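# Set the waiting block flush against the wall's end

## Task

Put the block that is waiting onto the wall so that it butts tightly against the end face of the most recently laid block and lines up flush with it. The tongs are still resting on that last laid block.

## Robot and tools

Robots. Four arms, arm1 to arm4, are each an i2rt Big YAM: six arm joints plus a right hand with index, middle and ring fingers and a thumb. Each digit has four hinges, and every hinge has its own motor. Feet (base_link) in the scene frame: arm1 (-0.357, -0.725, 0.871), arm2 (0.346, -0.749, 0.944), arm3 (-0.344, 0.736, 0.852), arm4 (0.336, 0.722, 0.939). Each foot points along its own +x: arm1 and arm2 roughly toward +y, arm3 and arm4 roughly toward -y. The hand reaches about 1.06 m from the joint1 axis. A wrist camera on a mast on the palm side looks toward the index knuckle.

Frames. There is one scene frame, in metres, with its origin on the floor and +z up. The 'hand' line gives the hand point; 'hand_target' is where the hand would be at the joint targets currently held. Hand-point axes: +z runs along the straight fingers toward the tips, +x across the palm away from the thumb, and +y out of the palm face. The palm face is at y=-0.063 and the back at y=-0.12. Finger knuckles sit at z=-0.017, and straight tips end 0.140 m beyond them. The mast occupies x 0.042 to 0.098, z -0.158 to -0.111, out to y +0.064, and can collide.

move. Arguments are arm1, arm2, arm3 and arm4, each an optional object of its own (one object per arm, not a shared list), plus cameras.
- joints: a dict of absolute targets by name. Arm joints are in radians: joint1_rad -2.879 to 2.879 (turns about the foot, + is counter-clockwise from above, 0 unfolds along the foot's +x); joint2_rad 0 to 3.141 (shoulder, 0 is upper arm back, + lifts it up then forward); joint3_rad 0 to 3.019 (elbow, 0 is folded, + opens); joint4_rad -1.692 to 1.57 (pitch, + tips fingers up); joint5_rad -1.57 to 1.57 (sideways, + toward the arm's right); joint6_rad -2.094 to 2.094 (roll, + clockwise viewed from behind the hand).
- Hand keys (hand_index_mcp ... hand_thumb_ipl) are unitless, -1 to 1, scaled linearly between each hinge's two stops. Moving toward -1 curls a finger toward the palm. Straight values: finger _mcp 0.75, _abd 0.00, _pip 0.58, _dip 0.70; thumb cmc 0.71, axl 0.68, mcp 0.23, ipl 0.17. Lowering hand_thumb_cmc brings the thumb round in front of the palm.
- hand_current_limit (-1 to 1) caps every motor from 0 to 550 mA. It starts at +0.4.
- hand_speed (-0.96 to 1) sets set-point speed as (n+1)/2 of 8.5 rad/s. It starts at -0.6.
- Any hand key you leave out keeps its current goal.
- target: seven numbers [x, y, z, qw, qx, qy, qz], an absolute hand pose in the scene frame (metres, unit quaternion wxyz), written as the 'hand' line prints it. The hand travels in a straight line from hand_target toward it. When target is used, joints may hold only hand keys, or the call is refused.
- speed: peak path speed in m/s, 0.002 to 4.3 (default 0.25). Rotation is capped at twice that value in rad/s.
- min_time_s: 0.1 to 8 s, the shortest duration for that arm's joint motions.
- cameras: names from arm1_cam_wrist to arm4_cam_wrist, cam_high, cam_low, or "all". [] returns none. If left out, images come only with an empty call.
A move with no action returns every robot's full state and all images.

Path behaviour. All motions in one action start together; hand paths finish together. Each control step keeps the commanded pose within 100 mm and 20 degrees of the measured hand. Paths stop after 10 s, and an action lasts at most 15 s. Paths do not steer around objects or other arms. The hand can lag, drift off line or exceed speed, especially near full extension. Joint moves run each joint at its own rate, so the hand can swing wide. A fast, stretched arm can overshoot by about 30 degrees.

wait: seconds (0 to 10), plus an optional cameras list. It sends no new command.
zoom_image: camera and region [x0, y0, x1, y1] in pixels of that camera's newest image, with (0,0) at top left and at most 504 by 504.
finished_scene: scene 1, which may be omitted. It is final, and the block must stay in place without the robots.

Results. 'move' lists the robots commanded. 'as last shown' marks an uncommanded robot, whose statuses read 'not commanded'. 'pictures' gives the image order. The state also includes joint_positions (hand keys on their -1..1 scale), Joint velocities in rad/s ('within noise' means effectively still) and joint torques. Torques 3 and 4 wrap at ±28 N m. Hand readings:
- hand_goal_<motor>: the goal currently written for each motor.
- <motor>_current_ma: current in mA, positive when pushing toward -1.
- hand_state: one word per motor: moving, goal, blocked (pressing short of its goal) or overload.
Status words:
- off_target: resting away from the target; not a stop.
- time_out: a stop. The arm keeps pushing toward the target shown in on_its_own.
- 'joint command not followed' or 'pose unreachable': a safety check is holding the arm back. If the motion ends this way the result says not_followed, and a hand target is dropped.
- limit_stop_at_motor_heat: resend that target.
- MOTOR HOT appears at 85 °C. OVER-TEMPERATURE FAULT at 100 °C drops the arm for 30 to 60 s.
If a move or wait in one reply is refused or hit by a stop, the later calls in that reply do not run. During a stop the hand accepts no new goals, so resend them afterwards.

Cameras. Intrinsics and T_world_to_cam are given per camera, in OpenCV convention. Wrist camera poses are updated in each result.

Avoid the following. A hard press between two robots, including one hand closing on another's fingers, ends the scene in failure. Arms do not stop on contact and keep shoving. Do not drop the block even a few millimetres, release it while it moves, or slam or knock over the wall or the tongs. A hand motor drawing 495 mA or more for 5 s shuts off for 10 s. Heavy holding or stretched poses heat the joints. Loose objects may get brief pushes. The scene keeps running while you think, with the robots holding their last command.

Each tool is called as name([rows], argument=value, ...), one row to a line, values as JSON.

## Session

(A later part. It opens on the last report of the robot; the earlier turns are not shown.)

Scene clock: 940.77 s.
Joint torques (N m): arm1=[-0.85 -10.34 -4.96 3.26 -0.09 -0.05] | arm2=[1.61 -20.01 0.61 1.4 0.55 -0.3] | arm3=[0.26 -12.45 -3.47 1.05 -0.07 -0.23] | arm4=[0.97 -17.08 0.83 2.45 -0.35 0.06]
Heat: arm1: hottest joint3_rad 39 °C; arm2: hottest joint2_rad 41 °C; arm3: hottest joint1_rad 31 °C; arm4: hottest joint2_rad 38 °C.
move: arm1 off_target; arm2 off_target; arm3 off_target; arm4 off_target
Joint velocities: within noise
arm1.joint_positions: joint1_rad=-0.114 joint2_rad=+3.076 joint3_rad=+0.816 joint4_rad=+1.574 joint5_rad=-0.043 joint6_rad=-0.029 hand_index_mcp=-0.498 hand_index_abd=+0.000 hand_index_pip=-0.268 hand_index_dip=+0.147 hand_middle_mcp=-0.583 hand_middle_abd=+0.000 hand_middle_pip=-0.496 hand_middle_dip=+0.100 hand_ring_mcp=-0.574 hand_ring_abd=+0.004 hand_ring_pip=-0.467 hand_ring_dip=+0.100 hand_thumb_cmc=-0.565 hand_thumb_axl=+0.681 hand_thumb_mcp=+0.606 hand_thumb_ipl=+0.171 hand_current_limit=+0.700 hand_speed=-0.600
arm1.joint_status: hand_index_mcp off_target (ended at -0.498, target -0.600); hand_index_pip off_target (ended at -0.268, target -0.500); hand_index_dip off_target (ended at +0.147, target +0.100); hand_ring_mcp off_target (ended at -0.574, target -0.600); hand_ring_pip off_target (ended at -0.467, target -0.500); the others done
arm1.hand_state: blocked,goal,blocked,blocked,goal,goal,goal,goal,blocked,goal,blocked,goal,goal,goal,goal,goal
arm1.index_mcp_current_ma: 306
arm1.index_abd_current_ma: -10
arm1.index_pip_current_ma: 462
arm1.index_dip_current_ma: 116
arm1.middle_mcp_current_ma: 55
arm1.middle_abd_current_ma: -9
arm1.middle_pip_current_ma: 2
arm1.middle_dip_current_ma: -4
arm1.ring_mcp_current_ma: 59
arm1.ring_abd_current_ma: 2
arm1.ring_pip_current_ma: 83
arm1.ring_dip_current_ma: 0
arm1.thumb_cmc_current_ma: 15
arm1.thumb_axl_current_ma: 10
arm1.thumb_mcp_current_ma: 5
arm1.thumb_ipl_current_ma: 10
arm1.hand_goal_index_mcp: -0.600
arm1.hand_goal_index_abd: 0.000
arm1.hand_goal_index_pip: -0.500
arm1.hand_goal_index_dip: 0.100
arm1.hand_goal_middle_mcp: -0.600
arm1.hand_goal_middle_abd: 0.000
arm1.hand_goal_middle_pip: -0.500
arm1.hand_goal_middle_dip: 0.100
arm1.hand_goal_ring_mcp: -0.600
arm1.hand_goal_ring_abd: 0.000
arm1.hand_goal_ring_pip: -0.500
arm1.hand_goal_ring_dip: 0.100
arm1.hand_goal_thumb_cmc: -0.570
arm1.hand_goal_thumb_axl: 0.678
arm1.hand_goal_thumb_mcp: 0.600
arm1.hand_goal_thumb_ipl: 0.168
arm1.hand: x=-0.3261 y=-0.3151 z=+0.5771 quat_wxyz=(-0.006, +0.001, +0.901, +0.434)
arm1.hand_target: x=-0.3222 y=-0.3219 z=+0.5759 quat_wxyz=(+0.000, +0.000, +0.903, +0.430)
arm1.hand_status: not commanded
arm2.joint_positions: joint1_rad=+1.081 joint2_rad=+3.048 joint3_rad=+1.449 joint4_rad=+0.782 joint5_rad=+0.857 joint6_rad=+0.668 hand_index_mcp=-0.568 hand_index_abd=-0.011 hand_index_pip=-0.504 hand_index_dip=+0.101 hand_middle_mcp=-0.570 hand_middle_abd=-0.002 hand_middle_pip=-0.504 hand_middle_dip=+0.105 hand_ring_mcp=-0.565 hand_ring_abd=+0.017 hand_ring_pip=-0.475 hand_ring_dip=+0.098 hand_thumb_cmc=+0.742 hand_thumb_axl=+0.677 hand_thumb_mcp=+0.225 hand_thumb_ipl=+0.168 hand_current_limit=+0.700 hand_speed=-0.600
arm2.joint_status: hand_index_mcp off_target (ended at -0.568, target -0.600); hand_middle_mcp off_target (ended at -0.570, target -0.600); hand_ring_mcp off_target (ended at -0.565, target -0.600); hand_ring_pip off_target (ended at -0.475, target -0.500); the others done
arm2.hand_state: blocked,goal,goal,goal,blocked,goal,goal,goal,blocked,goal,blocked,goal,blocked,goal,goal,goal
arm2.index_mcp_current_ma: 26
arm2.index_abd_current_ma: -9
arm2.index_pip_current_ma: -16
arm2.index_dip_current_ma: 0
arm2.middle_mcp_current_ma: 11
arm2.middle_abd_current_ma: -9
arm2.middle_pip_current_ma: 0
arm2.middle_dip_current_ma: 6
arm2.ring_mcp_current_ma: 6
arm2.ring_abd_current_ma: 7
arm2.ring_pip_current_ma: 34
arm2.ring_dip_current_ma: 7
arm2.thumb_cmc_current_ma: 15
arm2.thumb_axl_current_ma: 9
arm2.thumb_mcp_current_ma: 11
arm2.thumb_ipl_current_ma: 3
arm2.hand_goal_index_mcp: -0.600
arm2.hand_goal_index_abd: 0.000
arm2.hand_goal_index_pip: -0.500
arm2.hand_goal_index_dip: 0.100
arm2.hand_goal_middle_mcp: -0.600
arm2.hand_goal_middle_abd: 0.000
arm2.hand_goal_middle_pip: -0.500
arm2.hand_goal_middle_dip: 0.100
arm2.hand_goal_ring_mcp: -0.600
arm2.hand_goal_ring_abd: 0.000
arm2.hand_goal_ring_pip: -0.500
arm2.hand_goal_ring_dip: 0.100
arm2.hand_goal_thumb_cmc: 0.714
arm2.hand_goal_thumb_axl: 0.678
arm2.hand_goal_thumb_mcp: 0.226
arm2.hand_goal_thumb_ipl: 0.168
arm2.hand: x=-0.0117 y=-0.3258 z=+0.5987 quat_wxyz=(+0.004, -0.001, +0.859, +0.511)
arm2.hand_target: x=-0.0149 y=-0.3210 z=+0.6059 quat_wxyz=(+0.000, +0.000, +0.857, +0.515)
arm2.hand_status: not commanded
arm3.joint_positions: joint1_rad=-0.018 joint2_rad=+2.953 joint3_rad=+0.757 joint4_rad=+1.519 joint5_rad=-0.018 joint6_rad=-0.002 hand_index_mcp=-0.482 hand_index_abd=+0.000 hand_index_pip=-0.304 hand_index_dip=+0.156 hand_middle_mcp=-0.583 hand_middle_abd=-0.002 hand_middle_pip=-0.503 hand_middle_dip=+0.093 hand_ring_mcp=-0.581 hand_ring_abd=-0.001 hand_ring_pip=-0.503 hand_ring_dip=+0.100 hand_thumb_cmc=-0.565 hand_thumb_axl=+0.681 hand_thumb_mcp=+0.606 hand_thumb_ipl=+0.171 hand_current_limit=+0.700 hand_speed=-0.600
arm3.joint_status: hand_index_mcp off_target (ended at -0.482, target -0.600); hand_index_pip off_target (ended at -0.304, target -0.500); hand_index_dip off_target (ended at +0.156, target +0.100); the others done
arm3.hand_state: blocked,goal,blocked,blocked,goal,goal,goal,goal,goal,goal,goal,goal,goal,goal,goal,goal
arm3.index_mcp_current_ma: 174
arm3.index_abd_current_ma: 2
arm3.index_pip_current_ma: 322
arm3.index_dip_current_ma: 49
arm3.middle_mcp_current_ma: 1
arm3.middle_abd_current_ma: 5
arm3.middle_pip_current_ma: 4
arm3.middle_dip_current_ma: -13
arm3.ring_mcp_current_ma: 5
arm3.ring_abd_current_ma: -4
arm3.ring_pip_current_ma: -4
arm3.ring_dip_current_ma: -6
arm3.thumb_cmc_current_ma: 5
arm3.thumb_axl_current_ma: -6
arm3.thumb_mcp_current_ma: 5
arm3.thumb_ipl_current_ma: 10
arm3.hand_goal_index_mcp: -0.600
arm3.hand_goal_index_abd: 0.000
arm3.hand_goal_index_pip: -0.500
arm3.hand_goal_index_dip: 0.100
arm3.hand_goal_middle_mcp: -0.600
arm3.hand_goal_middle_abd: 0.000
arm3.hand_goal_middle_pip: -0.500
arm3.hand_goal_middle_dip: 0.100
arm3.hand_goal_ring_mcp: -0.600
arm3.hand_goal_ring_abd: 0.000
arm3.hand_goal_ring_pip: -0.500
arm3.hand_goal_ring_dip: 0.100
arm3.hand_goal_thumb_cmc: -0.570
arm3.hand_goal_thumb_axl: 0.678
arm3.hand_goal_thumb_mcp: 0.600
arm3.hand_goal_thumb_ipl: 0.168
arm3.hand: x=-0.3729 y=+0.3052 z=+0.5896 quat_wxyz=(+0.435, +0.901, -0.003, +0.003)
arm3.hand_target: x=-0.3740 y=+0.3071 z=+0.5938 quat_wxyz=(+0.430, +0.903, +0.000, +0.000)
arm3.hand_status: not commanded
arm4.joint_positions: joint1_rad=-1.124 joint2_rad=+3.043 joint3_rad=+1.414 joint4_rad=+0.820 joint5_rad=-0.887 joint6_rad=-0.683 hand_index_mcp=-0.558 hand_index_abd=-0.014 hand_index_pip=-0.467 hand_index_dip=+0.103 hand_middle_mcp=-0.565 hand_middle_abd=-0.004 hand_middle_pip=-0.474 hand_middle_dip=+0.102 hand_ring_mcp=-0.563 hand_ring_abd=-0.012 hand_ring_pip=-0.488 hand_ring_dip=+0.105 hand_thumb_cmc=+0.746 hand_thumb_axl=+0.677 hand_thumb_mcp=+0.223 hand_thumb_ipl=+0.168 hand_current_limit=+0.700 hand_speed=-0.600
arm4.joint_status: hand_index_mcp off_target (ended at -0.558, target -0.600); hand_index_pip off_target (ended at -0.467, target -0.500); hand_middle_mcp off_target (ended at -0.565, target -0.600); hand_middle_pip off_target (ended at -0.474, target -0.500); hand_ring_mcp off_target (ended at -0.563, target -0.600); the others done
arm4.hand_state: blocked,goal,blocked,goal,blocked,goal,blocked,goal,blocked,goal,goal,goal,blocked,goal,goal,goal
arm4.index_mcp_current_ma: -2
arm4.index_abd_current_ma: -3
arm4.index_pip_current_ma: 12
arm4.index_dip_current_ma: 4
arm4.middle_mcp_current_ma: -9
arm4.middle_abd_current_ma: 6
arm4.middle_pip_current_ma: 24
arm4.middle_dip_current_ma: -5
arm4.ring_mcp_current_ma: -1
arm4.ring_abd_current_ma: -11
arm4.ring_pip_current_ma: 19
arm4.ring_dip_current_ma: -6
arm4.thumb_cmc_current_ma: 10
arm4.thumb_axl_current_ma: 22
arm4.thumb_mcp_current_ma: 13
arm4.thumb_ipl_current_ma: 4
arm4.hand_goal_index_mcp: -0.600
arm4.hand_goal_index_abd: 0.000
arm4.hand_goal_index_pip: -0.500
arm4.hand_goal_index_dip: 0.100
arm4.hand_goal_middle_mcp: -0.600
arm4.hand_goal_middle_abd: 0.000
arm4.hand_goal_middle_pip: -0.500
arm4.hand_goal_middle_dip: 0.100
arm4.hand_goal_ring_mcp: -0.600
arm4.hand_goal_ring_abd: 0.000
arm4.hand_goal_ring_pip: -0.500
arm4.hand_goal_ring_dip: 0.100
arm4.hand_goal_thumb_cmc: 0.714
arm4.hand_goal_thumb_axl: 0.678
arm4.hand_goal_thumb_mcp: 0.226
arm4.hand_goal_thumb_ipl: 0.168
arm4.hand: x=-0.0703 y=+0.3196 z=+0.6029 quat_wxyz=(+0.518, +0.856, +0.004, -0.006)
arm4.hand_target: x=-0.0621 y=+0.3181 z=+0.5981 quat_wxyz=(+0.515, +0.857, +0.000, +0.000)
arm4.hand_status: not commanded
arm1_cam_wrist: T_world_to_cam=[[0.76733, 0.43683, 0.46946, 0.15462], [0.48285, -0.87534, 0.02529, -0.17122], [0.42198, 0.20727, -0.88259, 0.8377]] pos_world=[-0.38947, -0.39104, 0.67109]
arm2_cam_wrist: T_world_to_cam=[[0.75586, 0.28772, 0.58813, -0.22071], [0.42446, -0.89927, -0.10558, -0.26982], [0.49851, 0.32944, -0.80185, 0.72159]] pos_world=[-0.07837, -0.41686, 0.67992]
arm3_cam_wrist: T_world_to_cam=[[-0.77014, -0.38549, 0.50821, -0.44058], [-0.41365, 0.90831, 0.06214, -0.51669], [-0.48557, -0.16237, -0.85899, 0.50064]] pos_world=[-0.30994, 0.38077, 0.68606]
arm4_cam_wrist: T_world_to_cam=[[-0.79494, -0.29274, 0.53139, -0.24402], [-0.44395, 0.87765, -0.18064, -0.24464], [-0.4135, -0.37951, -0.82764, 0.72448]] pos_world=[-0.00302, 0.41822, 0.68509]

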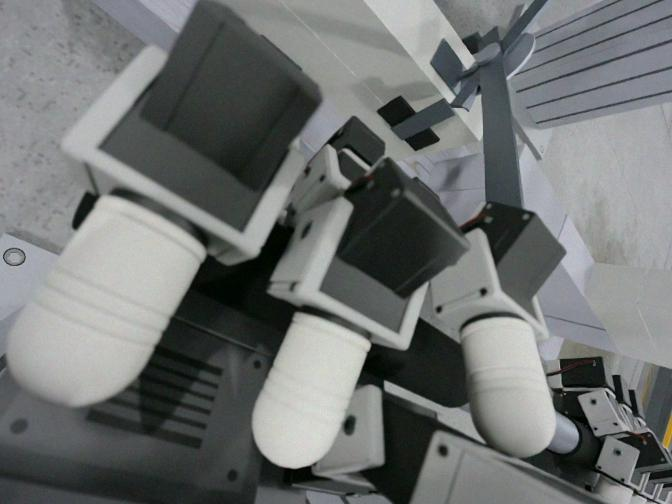

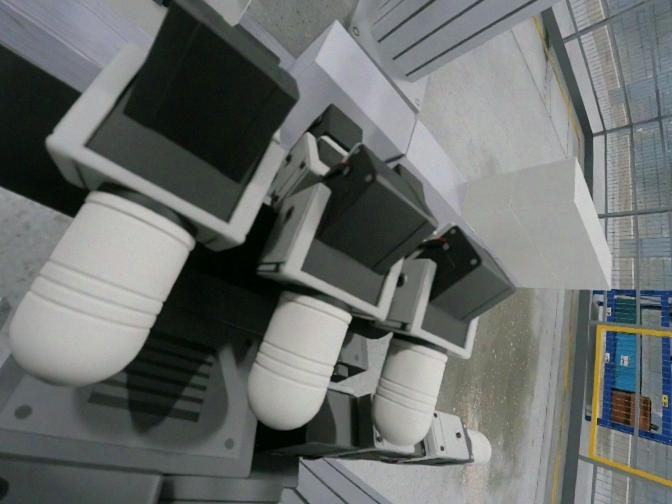

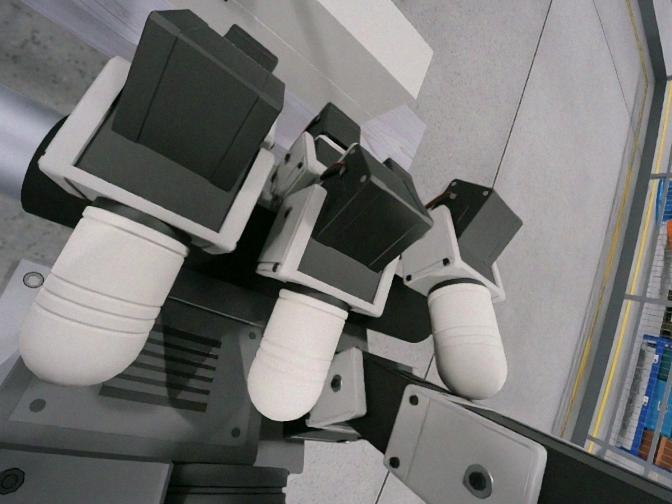

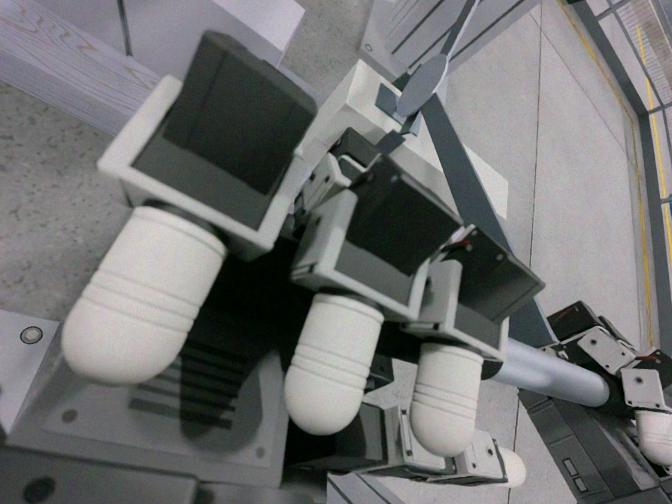

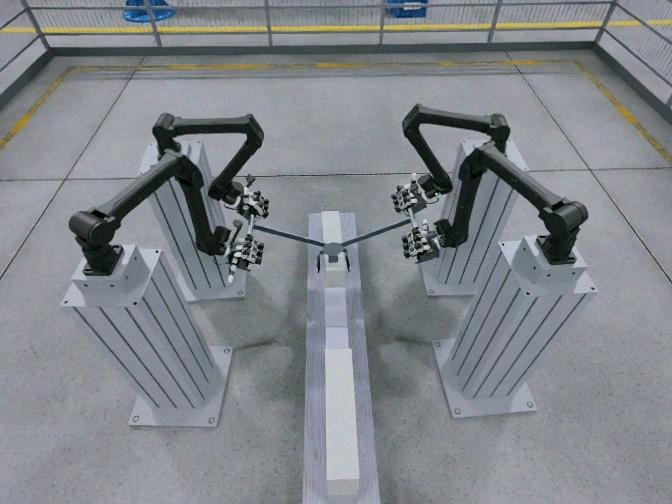

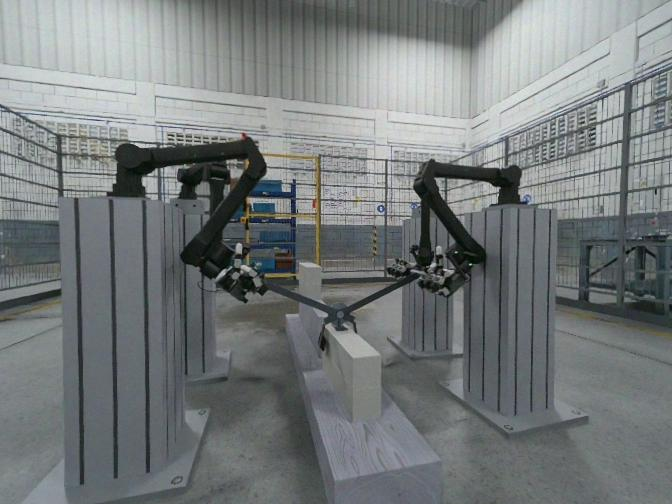

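move(arm1={"joints": {"hand_thumb_cmc": 0.714, "hand_thumb_mcp": 0.226, "hand_index_mcp": -0.85, "hand_middle_mcp": -0.85, "hand_ring_mcp": -0.85}}, arm2={"joints": {"hand_index_mcp": -0.85, "hand_middle_mcp": -0.85, "hand_ring_mcp": -0.85}}, arm3={"joints": {"hand_thumb_cmc": 0.714, "hand_thumb_mcp": 0.226, "hand_index_mcp": -0.85, "hand_middle_mcp": -0.85, "hand_ring_mcp": -0.85}}, arm4={"joints": {"hand_index_mcp": -0.85, "hand_middle_mcp": -0.85, "hand_ring_mcp": -0.85}}, cameras=["arm1_cam_wrist","cam_high","cam_low"])

Scene clock: 947.73 s.
Joint torques (N m): arm1=[-0.67 -10.46 -4.92 3.14 -0.12 -0.12] | arm2=[3.08 -20.78 0.51 1.36 0.56 -0.35] | arm3=[0.38 -12.22 -3.47 1.05 -0.05 -0.22] | arm4=[0.85 -17.2 0.72 2.43 -0.36 0.06]
Heat: arm1: hottest joint3_rad 39 °C; arm2: hottest joint2_rad 41 °C; arm3: hottest joint1_rad 31 °C; arm4: hottest joint2_rad 38 °C.
move: arm1 off_target; arm2 off_target; arm3 off_target; arm4 off_target
Joint velocities: within noise
arm1.joint_positions: joint1_rad=-0.116 joint2_rad=+3.075 joint3_rad=+0.816 joint4_rad=+1.576 joint5_rad=-0.043 joint6_rad=-0.022 hand_index_mcp=-0.322 hand_index_abd=+0.039 hand_index_pip=-0.413 hand_index_dip=+0.103 hand_middle_mcp=-0.653 hand_middle_abd=+0.004 hand_middle_pip=-0.487 hand_middle_dip=+0.100 hand_ring_mcp=-0.653 hand_ring_abd=+0.007 hand_ring_pip=-0.467 hand_ring_dip=+0.100 hand_thumb_cmc=-0.545 hand_thumb_axl=+0.691 hand_thumb_mcp=+0.318 hand_thumb_ipl=+0.167 hand_current_limit=+0.700 hand_speed=-0.600
arm1.joint_status: hand_index_mcp off_target (ended at -0.322, target -0.850); hand_middle_mcp off_target (ended at -0.653, target -0.850); hand_ring_mcp off_target (ended at -0.653, target -0.850); hand_thumb_cmc off_target (ended at -0.545, target +0.714); hand_thumb_mcp off_target (ended at +0.318, target +0.226)
arm1.hand_state: blocked,blocked,blocked,goal,blocked,goal,goal,goal,blocked,goal,blocked,goal,blocked,goal,blocked,goal
arm1.index_mcp_current_ma: 465
arm1.index_abd_current_ma: 62
arm1.index_pip_current_ma: 234
arm1.index_dip_current_ma: -8
arm1.middle_mcp_current_ma: 473
arm1.middle_abd_current_ma: -3
arm1.middle_pip_current_ma: 25
arm1.middle_dip_current_ma: 2
arm1.ring_mcp_current_ma: 453
arm1.ring_abd_current_ma: 12
arm1.ring_pip_current_ma: 84
arm1.ring_dip_current_ma: -12
arm1.thumb_cmc_current_ma: -462
arm1.thumb_axl_current_ma: 40
arm1.thumb_mcp_current_ma: 344
arm1.thumb_ipl_current_ma: -6
arm1.hand_goal_index_mcp: -0.850
arm1.hand_goal_index_abd: 0.000
arm1.hand_goal_index_pip: -0.500
arm1.hand_goal_index_dip: 0.100
arm1.hand_goal_middle_mcp: -0.850
arm1.hand_goal_middle_abd: 0.000
arm1.hand_goal_middle_pip: -0.500
arm1.hand_goal_middle_dip: 0.100
arm1.hand_goal_ring_mcp: -0.850
arm1.hand_goal_ring_abd: 0.000
arm1.hand_goal_ring_pip: -0.500
arm1.hand_goal_ring_dip: 0.100
arm1.hand_goal_thumb_cmc: 0.714
arm1.hand_goal_thumb_axl: 0.678
arm1.hand_goal_thumb_mcp: 0.226
arm1.hand_goal_thumb_ipl: 0.168
arm1.on_its_own: hand_index_pip moved -0.145 toward your old target -0.500; hand_index_dip moved -0.044 to your old target +0.100
arm1.hand: x=-0.3246 y=-0.3146 z=+0.5780 quat_wxyz=(-0.007, +0.004, +0.900, +0.436)
arm1.hand_target: x=-0.3220 y=-0.3220 z=+0.5759 quat_wxyz=(+0.000, +0.000, +0.903, +0.430)
arm1.hand_status: not commanded
arm2.joint_positions: joint1_rad=+1.071 joint2_rad=+3.047 joint3_rad=+1.449 joint4_rad=+0.782 joint5_rad=+0.857 joint6_rad=+0.673 hand_index_mcp=-0.648 hand_index_abd=+0.010 hand_index_pip=-0.486 hand_index_dip=+0.101 hand_middle_mcp=-0.629 hand_middle_abd=+0.015 hand_middle_pip=-0.481 hand_middle_dip=+0.100 hand_ring_mcp=-0.616 hand_ring_abd=+0.016 hand_ring_pip=-0.475 hand_ring_dip=+0.098 hand_thumb_cmc=+0.742 hand_thumb_axl=+0.677 hand_thumb_mcp=+0.225 hand_thumb_ipl=+0.168 hand_current_limit=+0.700 hand_speed=-0.600
arm2.joint_status: hand_index_mcp off_target (ended at -0.648, target -0.850); hand_middle_mcp off_target (ended at -0.629, target -0.850); hand_ring_mcp off_target (ended at -0.616, target -0.850)
arm2.hand_state: blocked,goal,goal,goal,blocked,goal,goal,goal,blocked,goal,blocked,goal,blocked,goal,goal,goal
arm2.index_mcp_current_ma: 166
arm2.index_abd_current_ma: 7
arm2.index_pip_current_ma: 11
arm2.index_dip_current_ma: 10
arm2.middle_mcp_current_ma: 189
arm2.middle_abd_current_ma: -11
arm2.middle_pip_current_ma: 15
arm2.middle_dip_current_ma: 4
arm2.ring_mcp_current_ma: 196
arm2.ring_abd_current_ma: 1
arm2.ring_pip_current_ma: 18
arm2.ring_dip_current_ma: 12
arm2.thumb_cmc_current_ma: 7
arm2.thumb_axl_current_ma: -4
arm2.thumb_mcp_current_ma: -12
arm2.thumb_ipl_current_ma: -19
arm2.hand_goal_index_mcp: -0.850
arm2.hand_goal_index_abd: 0.000
arm2.hand_goal_index_pip: -0.500
arm2.hand_goal_index_dip: 0.100
arm2.hand_goal_middle_mcp: -0.850
arm2.hand_goal_middle_abd: 0.000
arm2.hand_goal_middle_pip: -0.500
arm2.hand_goal_middle_dip: 0.100
arm2.hand_goal_ring_mcp: -0.850
arm2.hand_goal_ring_abd: 0.000
arm2.hand_goal_ring_pip: -0.500
arm2.hand_goal_ring_dip: 0.100
arm2.hand_goal_thumb_cmc: 0.714
arm2.hand_goal_thumb_axl: 0.678
arm2.hand_goal_thumb_mcp: 0.226
arm2.hand_goal_thumb_ipl: 0.168
arm2.hand: x=-0.0073 y=-0.3220 z=+0.5991 quat_wxyz=(+0.005, +0.006, +0.859, +0.512)
arm2.hand_target: x=-0.0149 y=-0.3210 z=+0.6059 quat_wxyz=(+0.000, +0.000, +0.857, +0.515)
arm2.hand_status: not commanded
arm3.joint_positions: joint1_rad=-0.018 joint2_rad=+2.950 joint3_rad=+0.757 joint4_rad=+1.518 joint5_rad=-0.018 joint6_rad=-0.004 hand_index_mcp=-0.371 hand_index_abd=+0.070 hand_index_pip=-0.368 hand_index_dip=+0.086 hand_middle_mcp=-0.656 hand_middle_abd=-0.004 hand_middle_pip=-0.485 hand_middle_dip=+0.093 hand_ring_mcp=-0.660 hand_ring_abd=-0.004 hand_ring_pip=-0.482 hand_ring_dip=+0.093 hand_thumb_cmc=-0.535 hand_thumb_axl=+0.701 hand_thumb_mcp=+0.383 hand_thumb_ipl=+0.168 hand_current_limit=+0.700 hand_speed=-0.600
arm3.joint_status: hand_index_mcp off_target (ended at -0.371, target -0.850); hand_middle_mcp off_target (ended at -0.656, target -0.850); hand_ring_mcp off_target (ended at -0.660, target -0.850); hand_thumb_cmc off_target (ended at -0.535, target +0.714); hand_thumb_mcp off_target (ended at +0.383, target +0.226)
arm3.hand_state: blocked,blocked,blocked,goal,blocked,goal,goal,goal,blocked,goal,goal,goal,blocked,blocked,blocked,goal
arm3.index_mcp_current_ma: 476
arm3.index_abd_current_ma: 34
arm3.index_pip_current_ma: 182
arm3.index_dip_current_ma: -5
arm3.middle_mcp_current_ma: 329
arm3.middle_abd_current_ma: 6
arm3.middle_pip_current_ma: 16
arm3.middle_dip_current_ma: -11
arm3.ring_mcp_current_ma: 322
arm3.ring_abd_current_ma: -7
arm3.ring_pip_current_ma: 7
arm3.ring_dip_current_ma: -12
arm3.thumb_cmc_current_ma: -467
arm3.thumb_axl_current_ma: 13
arm3.thumb_mcp_current_ma: 326
arm3.thumb_ipl_current_ma: 7
arm3.hand_goal_index_mcp: -0.850
arm3.hand_goal_index_abd: 0.000
arm3.hand_goal_index_pip: -0.500
arm3.hand_goal_index_dip: 0.100
arm3.hand_goal_middle_mcp: -0.850
arm3.hand_goal_middle_abd: 0.000
arm3.hand_goal_middle_pip: -0.500
arm3.hand_goal_middle_dip: 0.100
arm3.hand_goal_ring_mcp: -0.850
arm3.hand_goal_ring_abd: 0.000
arm3.hand_goal_ring_pip: -0.500
arm3.hand_goal_ring_dip: 0.100
arm3.hand_goal_thumb_cmc: 0.714
arm3.hand_goal_thumb_axl: 0.678
arm3.hand_goal_thumb_mcp: 0.226
arm3.hand_goal_thumb_ipl: 0.168
arm3.on_its_own: hand_index_pip moved -0.064 toward your old target -0.500; hand_index_dip moved -0.070 to your old target +0.100
arm3.hand: x=-0.3727 y=+0.3044 z=+0.5903 quat_wxyz=(+0.435, +0.900, -0.002, +0.002)
arm3.hand_target: x=-0.3740 y=+0.3071 z=+0.5939 quat_wxyz=(+0.431, +0.903, +0.000, +0.000)
arm3.hand_status: not commanded
arm4.joint_positions: joint1_rad=-1.123 joint2_rad=+3.042 joint3_rad=+1.414 joint4_rad=+0.821 joint5_rad=-0.887 joint6_rad=-0.684 hand_index_mcp=-0.590 hand_index_abd=-0.014 hand_index_pip=-0.467 hand_index_dip=+0.103 hand_middle_mcp=-0.644 hand_middle_abd=-0.004 hand_middle_pip=-0.447 hand_middle_dip=+0.102 hand_ring_mcp=-0.651 hand_ring_abd=-0.006 hand_ring_pip=-0.448 hand_ring_dip=+0.105 hand_thumb_cmc=+0.746 hand_thumb_axl=+0.677 hand_thumb_mcp=+0.223 hand_thumb_ipl=+0.168 hand_current_limit=+0.700 hand_speed=-0.600
arm4.joint_status: hand_index_mcp off_target (ended at -0.590, target -0.850); hand_middle_mcp off_target (ended at -0.644, target -0.850); hand_ring_mcp off_target (ended at -0.651, target -0.850)
arm4.hand_state: blocked,goal,blocked,goal,blocked,goal,blocked,goal,blocked,goal,blocked,goal,blocked,goal,goal,goal
arm4.index_mcp_current_ma: 159
arm4.index_abd_current_ma: -1
arm4.index_pip_current_ma: 1
arm4.index_dip_current_ma: 6
arm4.middle_mcp_current_ma: 109
arm4.middle_abd_current_ma: 3
arm4.middle_pip_current_ma: 27
arm4.middle_dip_current_ma: -12
arm4.ring_mcp_current_ma: 106
arm4.ring_abd_current_ma: -16
arm4.ring_pip_current_ma: 16
arm4.ring_dip_current_ma: -20
arm4.thumb_cmc_current_ma: 17
arm4.thumb_axl_current_ma: -1
arm4.thumb_mcp_current_ma: 8
arm4.thumb_ipl_current_ma: 8
arm4.hand_goal_index_mcp: -0.850
arm4.hand_goal_index_abd: 0.000
arm4.hand_goal_index_pip: -0.500
arm4.hand_goal_index_dip: 0.100
arm4.hand_goal_middle_mcp: -0.850
arm4.hand_goal_middle_abd: 0.000
arm4.hand_goal_middle_pip: -0.500
arm4.hand_goal_middle_dip: 0.100
arm4.hand_goal_ring_mcp: -0.850
arm4.hand_goal_ring_abd: 0.000
arm4.hand_goal_ring_pip: -0.500
arm4.hand_goal_ring_dip: 0.100
arm4.hand_goal_thumb_cmc: 0.714
arm4.hand_goal_thumb_axl: 0.678
arm4.hand_goal_thumb_mcp: 0.226
arm4.hand_goal_thumb_ipl: 0.168
arm4.hand: x=-0.0703 y=+0.3189 z=+0.6036 quat_wxyz=(+0.518, +0.855, +0.005, -0.007)
arm4.hand_target: x=-0.0620 y=+0.3181 z=+0.5980 quat_wxyz=(+0.515, +0.857, +0.000, +0.000)
arm4.hand_status: not commanded
arm1_cam_wrist: T_world_to_cam=[[0.77223, 0.43043, 0.46732, 0.15369], [0.47748, -0.87841, 0.02006, -0.17117], [0.41914, 0.20765, -0.88386, 0.83767]] pos_world=[-0.38805, -0.39045, 0.672]

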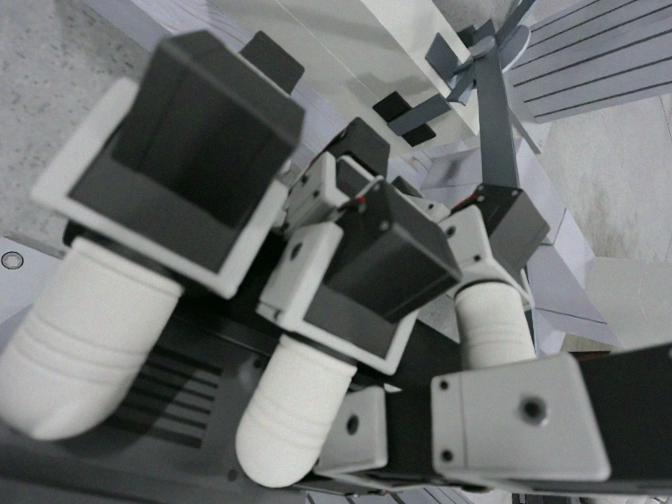

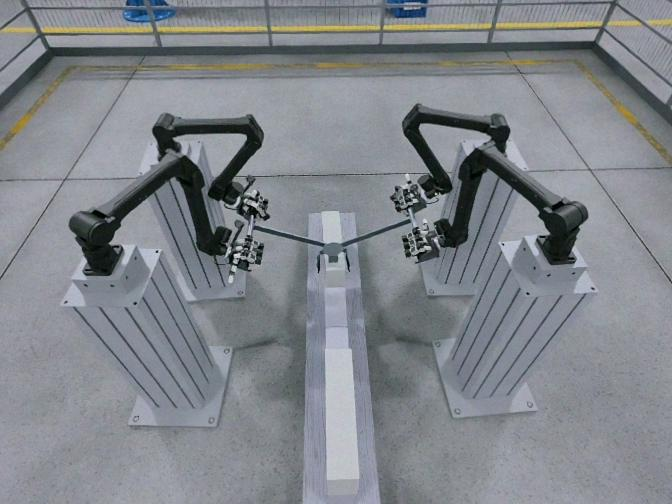

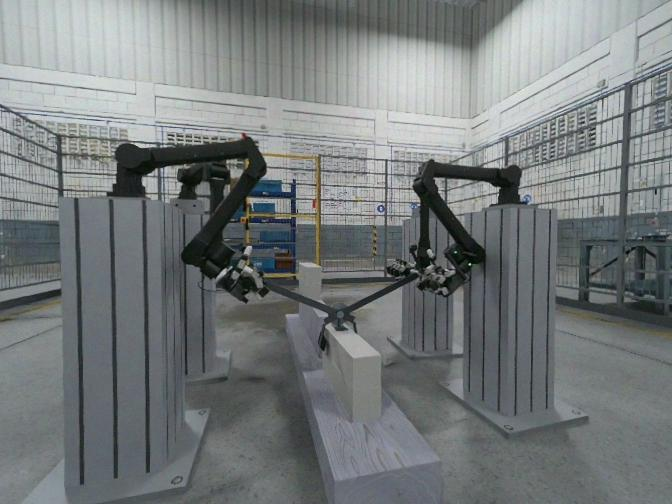

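move(arm1={"joints": {"hand_thumb_cmc": -0.545, "hand_thumb_mcp": 0.6, "hand_index_mcp": -0.5, "hand_middle_mcp": -0.5, "hand_ring_mcp": -0.75, "hand_index_pip": 0.5, "hand_middle_pip": 0.5, "hand_index_dip": 0.6, "hand_middle_dip": 0.6}}, arm3={"joints": {"hand_thumb_cmc": -0.535, "hand_thumb_mcp": 0.6, "hand_index_mcp": -0.5, "hand_middle_mcp": -0.5, "hand_ring_mcp": -0.75, "hand_index_pip": 0.5, "hand_middle_pip": 0.5, "hand_index_dip": 0.6, "hand_middle_dip": 0.6}})

move(arm1={"joints": {"hand_thumb_cmc": 0.714, "hand_thumb_mcp": 0.226}}, arm3={"joints": {"hand_thumb_cmc": 0.714, "hand_thumb_mcp": 0.226}})

move(arm1={"joints": {"hand_index_pip": -0.5, "hand_middle_pip": -0.5, "hand_ring_pip": -0.5, "hand_index_dip": 0.1, "hand_middle_dip": 0.1, "hand_ring_dip": 0.1, "hand_index_mcp": -0.8, "hand_middle_mcp": -0.8, "hand_ring_mcp": -0.8}}, arm3={"joints": {"hand_index_pip": -0.5, "hand_middle_pip": -0.5, "hand_ring_pip": -0.5, "hand_index_dip": 0.1, "hand_middle_dip": 0.1, "hand_ring_dip": 0.1, "hand_index_mcp": -0.85, "hand_middle_mcp": -0.85, "hand_ring_mcp": -0.85}}, cameras=["arm1_cam_wrist","arm3_cam_wrist","cam_high","cam_low"])

Scene clock: 954.67 s.
Joint torques (N m): arm1=[-0.44 -10.4 -4.89 3.19 -0.1 -0.12] | arm2=[3.19 -20.48 0.51 1.39 0.53 -0.4] | arm3=[0.38 -12.4 -3.37 1.1 -0.07 -0.22] | arm4=[0.73 -17.03 0.66 2.48 -0.35 0.07]
Heat: arm1: hottest joint3_rad 39 °C; arm2: hottest joint2_rad 41 °C; arm3: hottest joint1_rad 31 °C; arm4: hottest joint2_rad 38 °C.
move: arm1 off_target; arm3 off_target
Joint velocities: within noise
arm1.joint_positions: joint1_rad=-0.116 joint2_rad=+3.075 joint3_rad=+0.816 joint4_rad=+1.576 joint5_rad=-0.043 joint6_rad=-0.022 hand_index_mcp=-0.476 hand_index_abd=+0.008 hand_index_pip=+0.503 hand_index_dip=+0.602 hand_middle_mcp=-0.489 hand_middle_abd=+0.003 hand_middle_pip=+0.503 hand_middle_dip=+0.599 hand_ring_mcp=-0.652 hand_ring_abd=+0.007 hand_ring_pip=-0.467 hand_ring_dip=+0.100 hand_thumb_cmc=-0.549 hand_thumb_axl=+0.683 hand_thumb_mcp=+0.598 hand_thumb_ipl=+0.167 hand_current_limit=+0.700 hand_speed=-0.600
arm1.joint_status: hand_index_mcp off_target (ended at -0.476, target -0.500); hand_ring_mcp off_target (ended at -0.652, target -0.750); the others done
arm1.hand_state: blocked,goal,goal,goal,goal,goal,goal,goal,blocked,goal,blocked,goal,goal,goal,goal,goal
arm1.index_mcp_current_ma: 72
arm1.index_abd_current_ma: 3
arm1.index_pip_current_ma: 3
arm1.index_dip_current_ma: -11
arm1.middle_mcp_current_ma: 25
arm1.middle_abd_current_ma: -9
arm1.middle_pip_current_ma: 7
arm1.middle_dip_current_ma: -5
arm1.ring_mcp_current_ma: 285
arm1.ring_abd_current_ma: 6
arm1.ring_pip_current_ma: 88
arm1.ring_dip_current_ma: -6
arm1.thumb_cmc_current_ma: -4
arm1.thumb_axl_current_ma: 7
arm1.thumb_mcp_current_ma: -9
arm1.thumb_ipl_current_ma: 3
arm1.hand_goal_index_mcp: -0.500
arm1.hand_goal_index_abd: 0.000
arm1.hand_goal_index_pip: 0.500
arm1.hand_goal_index_dip: 0.600
arm1.hand_goal_middle_mcp: -0.500
arm1.hand_goal_middle_abd: 0.000
arm1.hand_goal_middle_pip: 0.500
arm1.hand_goal_middle_dip: 0.600
arm1.hand_goal_ring_mcp: -0.750
arm1.hand_goal_ring_abd: 0.000
arm1.hand_goal_ring_pip: -0.500
arm1.hand_goal_ring_dip: 0.100
arm1.hand_goal_thumb_cmc: -0.544
arm1.hand_goal_thumb_axl: 0.678
arm1.hand_goal_thumb_mcp: 0.600
arm1.hand_goal_thumb_ipl: 0.168
arm1.hand: x=-0.3246 y=-0.3146 z=+0.5780 quat_wxyz=(-0.007, +0.004, +0.900, +0.436)
arm1.hand_target: x=-0.3220 y=-0.3220 z=+0.5759 quat_wxyz=(+0.000, +0.000, +0.903, +0.430)
arm1.hand_status: not commanded
arm2, arm4: as last shown
arm2.index_mcp_current_ma: 182
arm2.index_abd_current_ma: 10
arm2.index_pip_current_ma: 4
arm2.index_dip_current_ma: 3
arm2.middle_mcp_current_ma: 200
arm2.middle_abd_current_ma: 8
arm2.middle_pip_current_ma: 4
arm2.middle_dip_current_ma: 2
arm2.ring_mcp_current_ma: 201
arm2.ring_abd_current_ma: 17
arm2.ring_pip_current_ma: 30
arm2.ring_dip_current_ma: 5
arm2.thumb_cmc_current_ma: 5
arm2.thumb_axl_current_ma: 7
arm2.thumb_mcp_current_ma: -6
arm2.thumb_ipl_current_ma: 2
arm3.joint_positions: joint1_rad=-0.018 joint2_rad=+2.950 joint3_rad=+0.757 joint4_rad=+1.518 joint5_rad=-0.018 joint6_rad=-0.004 hand_index_mcp=-0.474 hand_index_abd=+0.008 hand_index_pip=+0.503 hand_index_dip=+0.607 hand_middle_mcp=-0.489 hand_middle_abd=-0.006 hand_middle_pip=+0.503 hand_middle_dip=+0.600 hand_ring_mcp=-0.660 hand_ring_abd=-0.004 hand_ring_pip=-0.483 hand_ring_dip=+0.093 hand_thumb_cmc=-0.538 hand_thumb_axl=+0.683 hand_thumb_mcp=+0.598 hand_thumb_ipl=+0.170 hand_current_limit=+0.700 hand_speed=-0.600
arm3.joint_status: hand_index_mcp off_target (ended at -0.474, target -0.500); hand_ring_mcp off_target (ended at -0.660, target -0.750); the others done
arm3.hand_state: blocked,goal,goal,goal,goal,goal,goal,goal,blocked,goal,goal,goal,goal,goal,goal,goal
arm3.index_mcp_current_ma: 24
arm3.index_abd_current_ma: -5
arm3.index_pip_current_ma: 11
arm3.index_dip_current_ma: 3
arm3.middle_mcp_current_ma: -6
arm3.middle_abd_current_ma: 8
arm3.middle_pip_current_ma: 10
arm3.middle_dip_current_ma: -8
arm3.ring_mcp_current_ma: 106
arm3.ring_abd_current_ma: -6
arm3.ring_pip_current_ma: 5
arm3.ring_dip_current_ma: -10
arm3.thumb_cmc_current_ma: 4
arm3.thumb_axl_current_ma: -7
arm3.thumb_mcp_current_ma: -6
arm3.thumb_ipl_current_ma: 13
arm3.hand_goal_index_mcp: -0.500
arm3.hand_goal_index_abd: 0.000
arm3.hand_goal_index_pip: 0.500
arm3.hand_goal_index_dip: 0.600
arm3.hand_goal_middle_mcp: -0.500
arm3.hand_goal_middle_abd: 0.000
arm3.hand_goal_middle_pip: 0.500
arm3.hand_goal_middle_dip: 0.600
arm3.hand_goal_ring_mcp: -0.750
arm3.hand_goal_ring_abd: 0.000
arm3.hand_goal_ring_pip: -0.500
arm3.hand_goal_ring_dip: 0.100
arm3.hand_goal_thumb_cmc: -0.534
arm3.hand_goal_thumb_axl: 0.678
arm3.hand_goal_thumb_mcp: 0.600
arm3.hand_goal_thumb_ipl: 0.168
arm3.hand: x=-0.3727 y=+0.3044 z=+0.5903 quat_wxyz=(+0.435, +0.900, -0.002, +0.002)
arm3.hand_target: x=-0.3740 y=+0.3071 z=+0.5939 quat_wxyz=(+0.431, +0.903, +0.000, +0.000)
arm3.hand_status: not commanded
arm4.index_mcp_current_ma: 156
arm4.index_abd_current_ma: -5
arm4.index_pip_current_ma: 9
arm4.index_dip_current_ma: -9
arm4.middle_mcp_current_ma: 99
arm4.middle_abd_current_ma: 8
arm4.middle_pip_current_ma: 22
arm4.middle_dip_current_ma: -2
arm4.ring_mcp_current_ma: 105
arm4.ring_abd_current_ma: -21
arm4.ring_pip_current_ma: 10
arm4.ring_dip_current_ma: -14
arm4.thumb_cmc_current_ma: 6
arm4.thumb_axl_current_ma: 11
arm4.thumb_mcp_current_ma: 4
arm4.thumb_ipl_current_ma: 5
pictures: none

Scene clock: 956.00 s.
Joint torques (N m): arm1=[-0.73 -10.4 -4.92 3.18 -0.07 -0.17] | arm2=[2.49 -20.48 0.39 1.47 0.55 -0.37] | arm3=[0.44 -12.51 -3.45 1.07 -0.02 -0.25] | arm4=[0.85 -17.08 0.72 2.44 -0.36 0.07]
Heat: arm1: hottest joint3_rad 39 °C; arm2: hottest joint2_rad 41 °C; arm3: hottest joint1_rad 31 °C; arm4: hottest joint2_rad 38 °C.
move: arm1 done; arm3 done
Joint velocities: within noise
arm1.joint_positions: joint1_rad=-0.116 joint2_rad=+3.075 joint3_rad=+0.816 joint4_rad=+1.576 joint5_rad=-0.043 joint6_rad=-0.022 hand_index_mcp=-0.476 hand_index_abd=+0.008 hand_index_pip=+0.503 hand_index_dip=+0.602 hand_middle_mcp=-0.489 hand_middle_abd=+0.003 hand_middle_pip=+0.503 hand_middle_dip=+0.599 hand_ring_mcp=-0.652 hand_ring_abd=+0.007 hand_ring_pip=-0.467 hand_ring_dip=+0.100 hand_thumb_cmc=+0.728 hand_thumb_axl=+0.676 hand_thumb_mcp=+0.221 hand_thumb_ipl=+0.167 hand_current_limit=+0.700 hand_speed=-0.600
arm1.joint_status: all done
arm1.hand_state: blocked,goal,goal,goal,goal,goal,goal,goal,blocked,goal,blocked,goal,goal,goal,goal,goal
arm1.index_mcp_current_ma: 65
arm1.index_abd_current_ma: 7
arm1.index_pip_current_ma: 2
arm1.index_dip_current_ma: -10
arm1.middle_mcp_current_ma: 41
arm1.middle_abd_current_ma: -11
arm1.middle_pip_current_ma: 1
arm1.middle_dip_current_ma: -1
arm1.ring_mcp_current_ma: 290
arm1.ring_abd_current_ma: 7
arm1.ring_pip_current_ma: 84
arm1.ring_dip_current_ma: -12
arm1.thumb_cmc_current_ma: 38
arm1.thumb_axl_current_ma: -9
arm1.thumb_mcp_current_ma: -20
arm1.thumb_ipl_current_ma: 1
arm1.hand_goal_index_mcp: -0.500
arm1.hand_goal_index_abd: 0.000
arm1.hand_goal_index_pip: 0.500
arm1.hand_goal_index_dip: 0.600
arm1.hand_goal_middle_mcp: -0.500
arm1.hand_goal_middle_abd: 0.000
arm1.hand_goal_middle_pip: 0.500
arm1.hand_goal_middle_dip: 0.600
arm1.hand_goal_ring_mcp: -0.750
arm1.hand_goal_ring_abd: 0.000
arm1.hand_goal_ring_pip: -0.500
arm1.hand_goal_ring_dip: 0.100
arm1.hand_goal_thumb_cmc: 0.714
arm1.hand_goal_thumb_axl: 0.678
arm1.hand_goal_thumb_mcp: 0.226
arm1.hand_goal_thumb_ipl: 0.168
arm1.hand: x=-0.3246 y=-0.3146 z=+0.5780 quat_wxyz=(-0.007, +0.004, +0.900, +0.436)
arm1.hand_target: x=-0.3220 y=-0.3220 z=+0.5759 quat_wxyz=(+0.000, +0.000, +0.903, +0.430)
arm1.hand_status: not commanded
arm2, arm4: as last shown
arm2.index_mcp_current_ma: 193
arm2.index_abd_current_ma: 31
arm2.index_dip_current_ma: -5
arm2.middle_mcp_current_ma: 204
arm2.middle_abd_current_ma: -4
arm2.middle_pip_current_ma: 6
arm2.middle_dip_current_ma: 0
arm2.ring_mcp_current_ma: 207
arm2.ring_abd_current_ma: 13
arm2.ring_dip_current_ma: 13
arm2.thumb_cmc_current_ma: 14
arm2.thumb_axl_current_ma: 2
arm2.thumb_mcp_current_ma: 0
arm2.thumb_ipl_current_ma: -21
arm3.joint_positions: joint1_rad=-0.018 joint2_rad=+2.950 joint3_rad=+0.757 joint4_rad=+1.518 joint5_rad=-0.018 joint6_rad=-0.006 hand_index_mcp=-0.474 hand_index_abd=+0.007 hand_index_pip=+0.503 hand_index_dip=+0.607 hand_middle_mcp=-0.489 hand_middle_abd=-0.006 hand_middle_pip=+0.503 hand_middle_dip=+0.600 hand_ring_mcp=-0.660 hand_ring_abd=-0.008 hand_ring_pip=-0.482 hand_ring_dip=+0.093 hand_thumb_cmc=+0.730 hand_thumb_axl=+0.676 hand_thumb_mcp=+0.221 hand_thumb_ipl=+0.167 hand_current_limit=+0.700 hand_speed=-0.600
arm3.joint_status: all done
arm3.hand_state: blocked,goal,goal,goal,goal,goal,goal,goal,blocked,goal,goal,goal,goal,goal,goal,goal
arm3.index_mcp_current_ma: 30
arm3.index_abd_current_ma: -5
arm3.index_pip_current_ma: 10
arm3.index_dip_current_ma: 4
arm3.middle_mcp_current_ma: -3
arm3.middle_abd_current_ma: 8
arm3.middle_pip_current_ma: 9
arm3.middle_dip_current_ma: -12
arm3.ring_mcp_current_ma: 109
arm3.ring_abd_current_ma: -9
arm3.ring_pip_current_ma: 2
arm3.ring_dip_current_ma: -9
arm3.thumb_cmc_current_ma: 14
arm3.thumb_axl_current_ma: -5
arm3.thumb_mcp_current_ma: -1
arm3.thumb_ipl_current_ma: 5
arm3.hand_goal_index_mcp: -0.500
arm3.hand_goal_index_abd: 0.000
arm3.hand_goal_index_pip: 0.500
arm3.hand_goal_index_dip: 0.600
arm3.hand_goal_middle_mcp: -0.500
arm3.hand_goal_middle_abd: 0.000
arm3.hand_goal_middle_pip: 0.500
arm3.hand_goal_middle_dip: 0.600
arm3.hand_goal_ring_mcp: -0.750
arm3.hand_goal_ring_abd: 0.000
arm3.hand_goal_ring_pip: -0.500
arm3.hand_goal_ring_dip: 0.100
arm3.hand_goal_thumb_cmc: 0.714
arm3.hand_goal_thumb_axl: 0.678
arm3.hand_goal_thumb_mcp: 0.226
arm3.hand_goal_thumb_ipl: 0.168
arm3.hand: x=-0.3725 y=+0.3044 z=+0.5903 quat_wxyz=(+0.435, +0.900, -0.002, +0.002)
arm3.hand_target: x=-0.3740 y=+0.3071 z=+0.5939 quat_wxyz=(+0.431, +0.903, +0.000, +0.000)
arm3.hand_status: not commanded
arm4.index_mcp_current_ma: 155
arm4.index_abd_current_ma: -6
arm4.index_pip_current_ma: 5
arm4.index_dip_current_ma: -4
arm4.middle_mcp_current_ma: 115
arm4.middle_abd_current_ma: 4
arm4.middle_pip_current_ma: 23
arm4.middle_dip_current_ma: -16
arm4.ring_mcp_current_ma: 102
arm4.ring_abd_current_ma: -15
arm4.ring_pip_current_ma: 16
arm4.ring_dip_current_ma: -11
arm4.thumb_cmc_current_ma: 9
arm4.thumb_axl_current_ma: 23
arm4.thumb_mcp_current_ma: 5
arm4.thumb_ipl_current_ma: 1
pictures: none

Scene clock: 957.17 s.
Joint torques (N m): arm1=[-0.85 -10.29 -4.96 3 -0.08 -0.3] | arm2=[3.19 -20.78 0.49 1.44 0.56 -0.35] | arm3=[0.44 -12.22 -3.45 1.11 0.06 -0.25] | arm4=[0.85 -17.44 0.72 2.48 -0.36 0.09]
Heat: arm1: hottest joint3_rad 39 °C; arm2: hottest joint2_rad 41 °C; arm3: hottest joint1_rad 31 °C; arm4: hottest joint2_rad 38 °C.
move: arm1 off_target; arm3 off_target
Joint velocities: within noise
arm1.joint_positions: joint1_rad=-0.116 joint2_rad=+3.075 joint3_rad=+0.816 joint4_rad=+1.578 joint5_rad=-0.043 joint6_rad=-0.010 hand_index_mcp=-0.727 hand_index_abd=+0.002 hand_index_pip=-0.358 hand_index_dip=+0.097 hand_middle_mcp=-0.737 hand_middle_abd=+0.001 hand_middle_pip=-0.329 hand_middle_dip=+0.096 hand_ring_mcp=-0.668 hand_ring_abd=+0.000 hand_ring_pip=-0.475 hand_ring_dip=+0.099 hand_thumb_cmc=+0.728 hand_thumb_axl=+0.676 hand_thumb_mcp=+0.221 hand_thumb_ipl=+0.167 hand_current_limit=+0.700 hand_speed=-0.600
arm1.joint_status: hand_index_mcp off_target (ended at -0.727, target -0.800); hand_index_pip off_target (ended at -0.358, target -0.500); hand_middle_mcp off_target (ended at -0.737, target -0.800); hand_middle_pip off_target (ended at -0.329, target -0.500); hand_ring_mcp off_target (ended at -0.668, target -0.800); hand_ring_pip off_target (ended at -0.475, target -0.500); the others done
arm1.hand_state: blocked,goal,blocked,goal,blocked,goal,blocked,goal,blocked,goal,blocked,goal,goal,goal,goal,goal
arm1.index_mcp_current_ma: 209
arm1.index_abd_current_ma: -8
arm1.index_pip_current_ma: 415
arm1.index_dip_current_ma: -14
arm1.middle_mcp_current_ma: 192
arm1.middle_abd_current_ma: -11
arm1.middle_pip_current_ma: 468
arm1.middle_dip_current_ma: -13
arm1.ring_mcp_current_ma: 405
arm1.ring_abd_current_ma: -2
arm1.ring_pip_current_ma: 69
arm1.ring_dip_current_ma: -5
arm1.thumb_cmc_current_ma: 37
arm1.thumb_axl_current_ma: 0
arm1.thumb_mcp_current_ma: -17
arm1.thumb_ipl_current_ma: -1
arm1.hand_goal_index_mcp: -0.800
arm1.hand_goal_index_abd: 0.000
arm1.hand_goal_index_pip: -0.500
arm1.hand_goal_index_dip: 0.100
arm1.hand_goal_middle_mcp: -0.800
arm1.hand_goal_middle_abd: 0.000
arm1.hand_goal_middle_pip: -0.500
arm1.hand_goal_middle_dip: 0.100
arm1.hand_goal_ring_mcp: -0.800
arm1.hand_goal_ring_abd: 0.000
arm1.hand_goal_ring_pip: -0.500
arm1.hand_goal_ring_dip: 0.100
arm1.hand_goal_thumb_cmc: 0.714
arm1.hand_goal_thumb_axl: 0.678
arm1.hand_goal_thumb_mcp: 0.226
arm1.hand_goal_thumb_ipl: 0.168
arm1.hand: x=-0.3234 y=-0.3146 z=+0.5782 quat_wxyz=(-0.009, +0.010, +0.900, +0.437)
arm1.hand_target: x=-0.3221 y=-0.3220 z=+0.5759 quat_wxyz=(+0.000, +0.000, +0.903, +0.430)
arm1.hand_status: not commanded
arm2, arm4: as last shown
arm2.joint_positions: joint1_rad=+1.071 joint2_rad=+3.047 joint3_rad=+1.449 joint4_rad=+0.782 joint5_rad=+0.857 joint6_rad=+0.673 hand_index_mcp=-0.651 hand_index_abd=+0.010 hand_index_pip=-0.482 hand_index_dip=+0.101 hand_middle_mcp=-0.631 hand_middle_abd=+0.015 hand_middle_pip=-0.481 hand_middle_dip=+0.100 hand_ring_mcp=-0.619 hand_ring_abd=+0.015 hand_ring_pip=-0.475 hand_ring_dip=+0.098 hand_thumb_cmc=+0.742 hand_thumb_axl=+0.677 hand_thumb_mcp=+0.225 hand_thumb_ipl=+0.168 hand_current_limit=+0.700 hand_speed=-0.600
arm2.index_mcp_current_ma: 171
arm2.index_abd_current_ma: -11
arm2.index_pip_current_ma: 14
arm2.index_dip_current_ma: -2
arm2.middle_mcp_current_ma: 207
arm2.middle_abd_current_ma: -3
arm2.middle_pip_current_ma: 10
arm2.middle_dip_current_ma: 19
arm2.ring_mcp_current_ma: 210
arm2.ring_abd_current_ma: 17
arm2.ring_pip_current_ma: 22
arm2.ring_dip_current_ma: -4
arm2.thumb_cmc_current_ma: 11
arm2.thumb_axl_current_ma: 3
arm2.thumb_mcp_current_ma: 1
arm2.thumb_ipl_current_ma: 5
arm2.hand: x=-0.0074 y=-0.3219 z=+0.5993 quat_wxyz=(+0.005, +0.006, +0.859, +0.512)
arm2.hand_target: x=-0.0149 y=-0.3210 z=+0.6060 quat_wxyz=(+0.000, +0.000, +0.857, +0.515)
arm3.joint_positions: joint1_rad=-0.018 joint2_rad=+2.950 joint3_rad=+0.757 joint4_rad=+1.516 joint5_rad=-0.020 joint6_rad=-0.007 hand_index_mcp=-0.670 hand_index_abd=-0.003 hand_index_pip=-0.455 hand_index_dip=+0.096 hand_middle_mcp=-0.701 hand_middle_abd=-0.004 hand_middle_pip=-0.394 hand_middle_dip=+0.094 hand_ring_mcp=-0.666 hand_ring_abd=-0.003 hand_ring_pip=-0.473 hand_ring_dip=+0.093 hand_thumb_cmc=+0.730 hand_thumb_axl=+0.676 hand_thumb_mcp=+0.221 hand_thumb_ipl=+0.167 hand_current_limit=+0.700 hand_speed=-0.600
arm3.joint_status: hand_index_mcp off_target (ended at -0.670, target -0.850); hand_index_pip off_target (ended at -0.455, target -0.500); hand_middle_mcp off_target (ended at -0.701, target -0.850); hand_middle_pip off_target (ended at -0.394, target -0.500); hand_ring_mcp off_target (ended at -0.666, target -0.850); hand_ring_pip off_target (ended at -0.473, target -0.500); the others done
arm3.hand_state: blocked,goal,blocked,goal,blocked,goal,blocked,goal,blocked,goal,blocked,goal,goal,goal,goal,goal
arm3.index_mcp_current_ma: 310
arm3.index_abd_current_ma: -2
arm3.index_pip_current_ma: 51
arm3.index_dip_current_ma: 3
arm3.middle_mcp_current_ma: 223
arm3.middle_abd_current_ma: 8
arm3.middle_pip_current_ma: 135
arm3.middle_dip_current_ma: -9
arm3.ring_mcp_current_ma: 313
arm3.ring_abd_current_ma: -8
arm3.ring_pip_current_ma: 13
arm3.ring_dip_current_ma: -14
arm3.thumb_cmc_current_ma: 11
arm3.thumb_axl_current_ma: -4
arm3.thumb_mcp_current_ma: -1
arm3.thumb_ipl_current_ma: 8
arm3.hand_goal_index_mcp: -0.850
arm3.hand_goal_index_abd: 0.000
arm3.hand_goal_index_pip: -0.500
arm3.hand_goal_index_dip: 0.100
arm3.hand_goal_middle_mcp: -0.850
arm3.hand_goal_middle_abd: 0.000
arm3.hand_goal_middle_pip: -0.500
arm3.hand_goal_middle_dip: 0.100
arm3.hand_goal_ring_mcp: -0.850
arm3.hand_goal_ring_abd: 0.000
arm3.hand_goal_ring_pip: -0.500
arm3.hand_goal_ring_dip: 0.100
arm3.hand_goal_thumb_cmc: 0.714
arm3.hand_goal_thumb_axl: 0.678
arm3.hand_goal_thumb_mcp: 0.226
arm3.hand_goal_thumb_ipl: 0.168
arm3.hand: x=-0.3722 y=+0.3045 z=+0.5898 quat_wxyz=(+0.434, +0.901, -0.001, +0.002)
arm3.hand_target: x=-0.3740 y=+0.3071 z=+0.5939 quat_wxyz=(+0.430, +0.903, +0.000, +0.000)
arm3.hand_status: not commanded
arm4.joint_positions: joint1_rad=-1.123 joint2_rad=+3.042 joint3_rad=+1.414 joint4_rad=+0.821 joint5_rad=-0.887 joint6_rad=-0.685 hand_index_mcp=-0.592 hand_index_abd=-0.014 hand_index_pip=-0.467 hand_index_dip=+0.103 hand_middle_mcp=-0.645 hand_middle_abd=-0.004 hand_middle_pip=-0.447 hand_middle_dip=+0.103 hand_ring_mcp=-0.652 hand_ring_abd=-0.005 hand_ring_pip=-0.447 hand_ring_dip=+0.105 hand_thumb_cmc=+0.746 hand_thumb_axl=+0.677 hand_thumb_mcp=+0.223 hand_thumb_ipl=+0.168 hand_current_limit=+0.700 hand_speed=-0.600
arm4.index_mcp_current_ma: 154
arm4.index_abd_current_ma: -5
arm4.index_pip_current_ma: 4
arm4.index_dip_current_ma: 12
arm4.middle_mcp_current_ma: 102
arm4.middle_abd_current_ma: 1
arm4.middle_dip_current_ma: -7
arm4.ring_mcp_current_ma: 99
arm4.ring_abd_current_ma: -4
arm4.ring_pip_current_ma: 9
arm4.ring_dip_current_ma: -7
arm4.thumb_cmc_current_ma: 5
arm4.thumb_axl_current_ma: 16
arm4.thumb_mcp_current_ma: 0
arm4.thumb_ipl_current_ma: 6
arm4.hand: x=-0.0701 y=+0.3187 z=+0.6036 quat_wxyz=(+0.518, +0.855, +0.005, -0.007)
arm4.hand_target: x=-0.0620 y=+0.3182 z=+0.5979 quat_wxyz=(+0.515, +0.857, +0.000, +0.000)
arm1_cam_wrist: T_world_to_cam=[[0.77999, 0.42343, 0.46078, 0.15668], [0.47063, -0.88222, 0.01404, -0.17164], [0.41246, 0.20591, -0.8874, 0.8367]] pos_world=[-0.38653, -0.39005, 0.6727]
arm3_cam_wrist: T_world_to_cam=[[-0.76724, -0.3894, 0.50961, -0.43894], [-0.41741, 0.90645, 0.06419, -0.51786], [-0.48694, -0.16346, -0.85801, 0.50026]] pos_world=[-0.30934, 0.38026, 0.68616]

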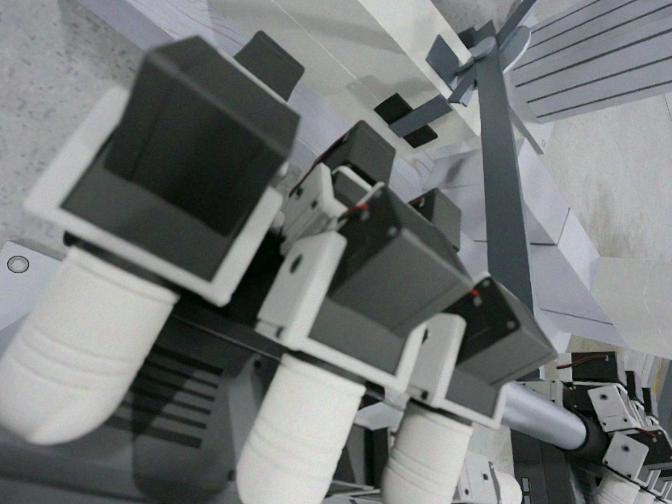

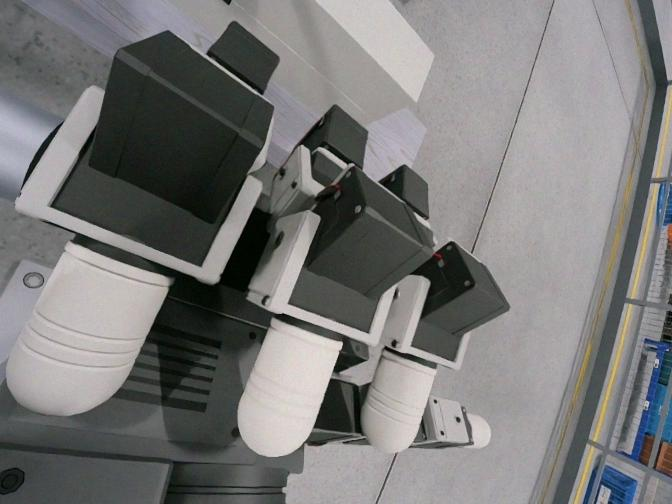

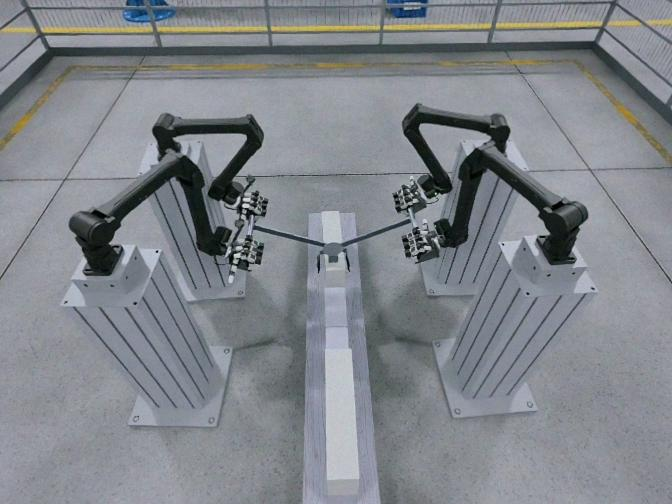

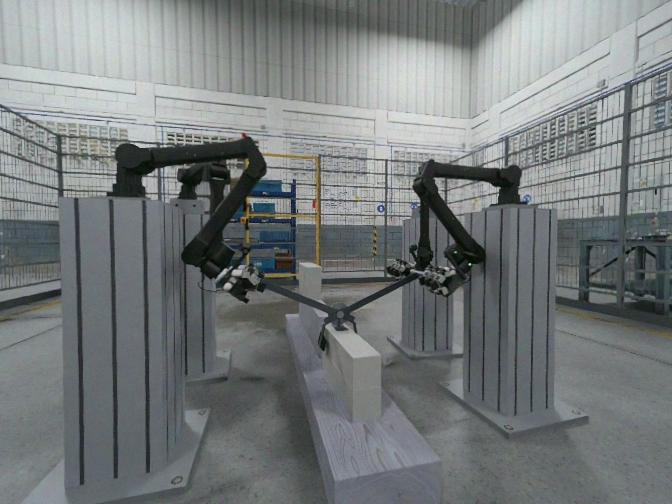

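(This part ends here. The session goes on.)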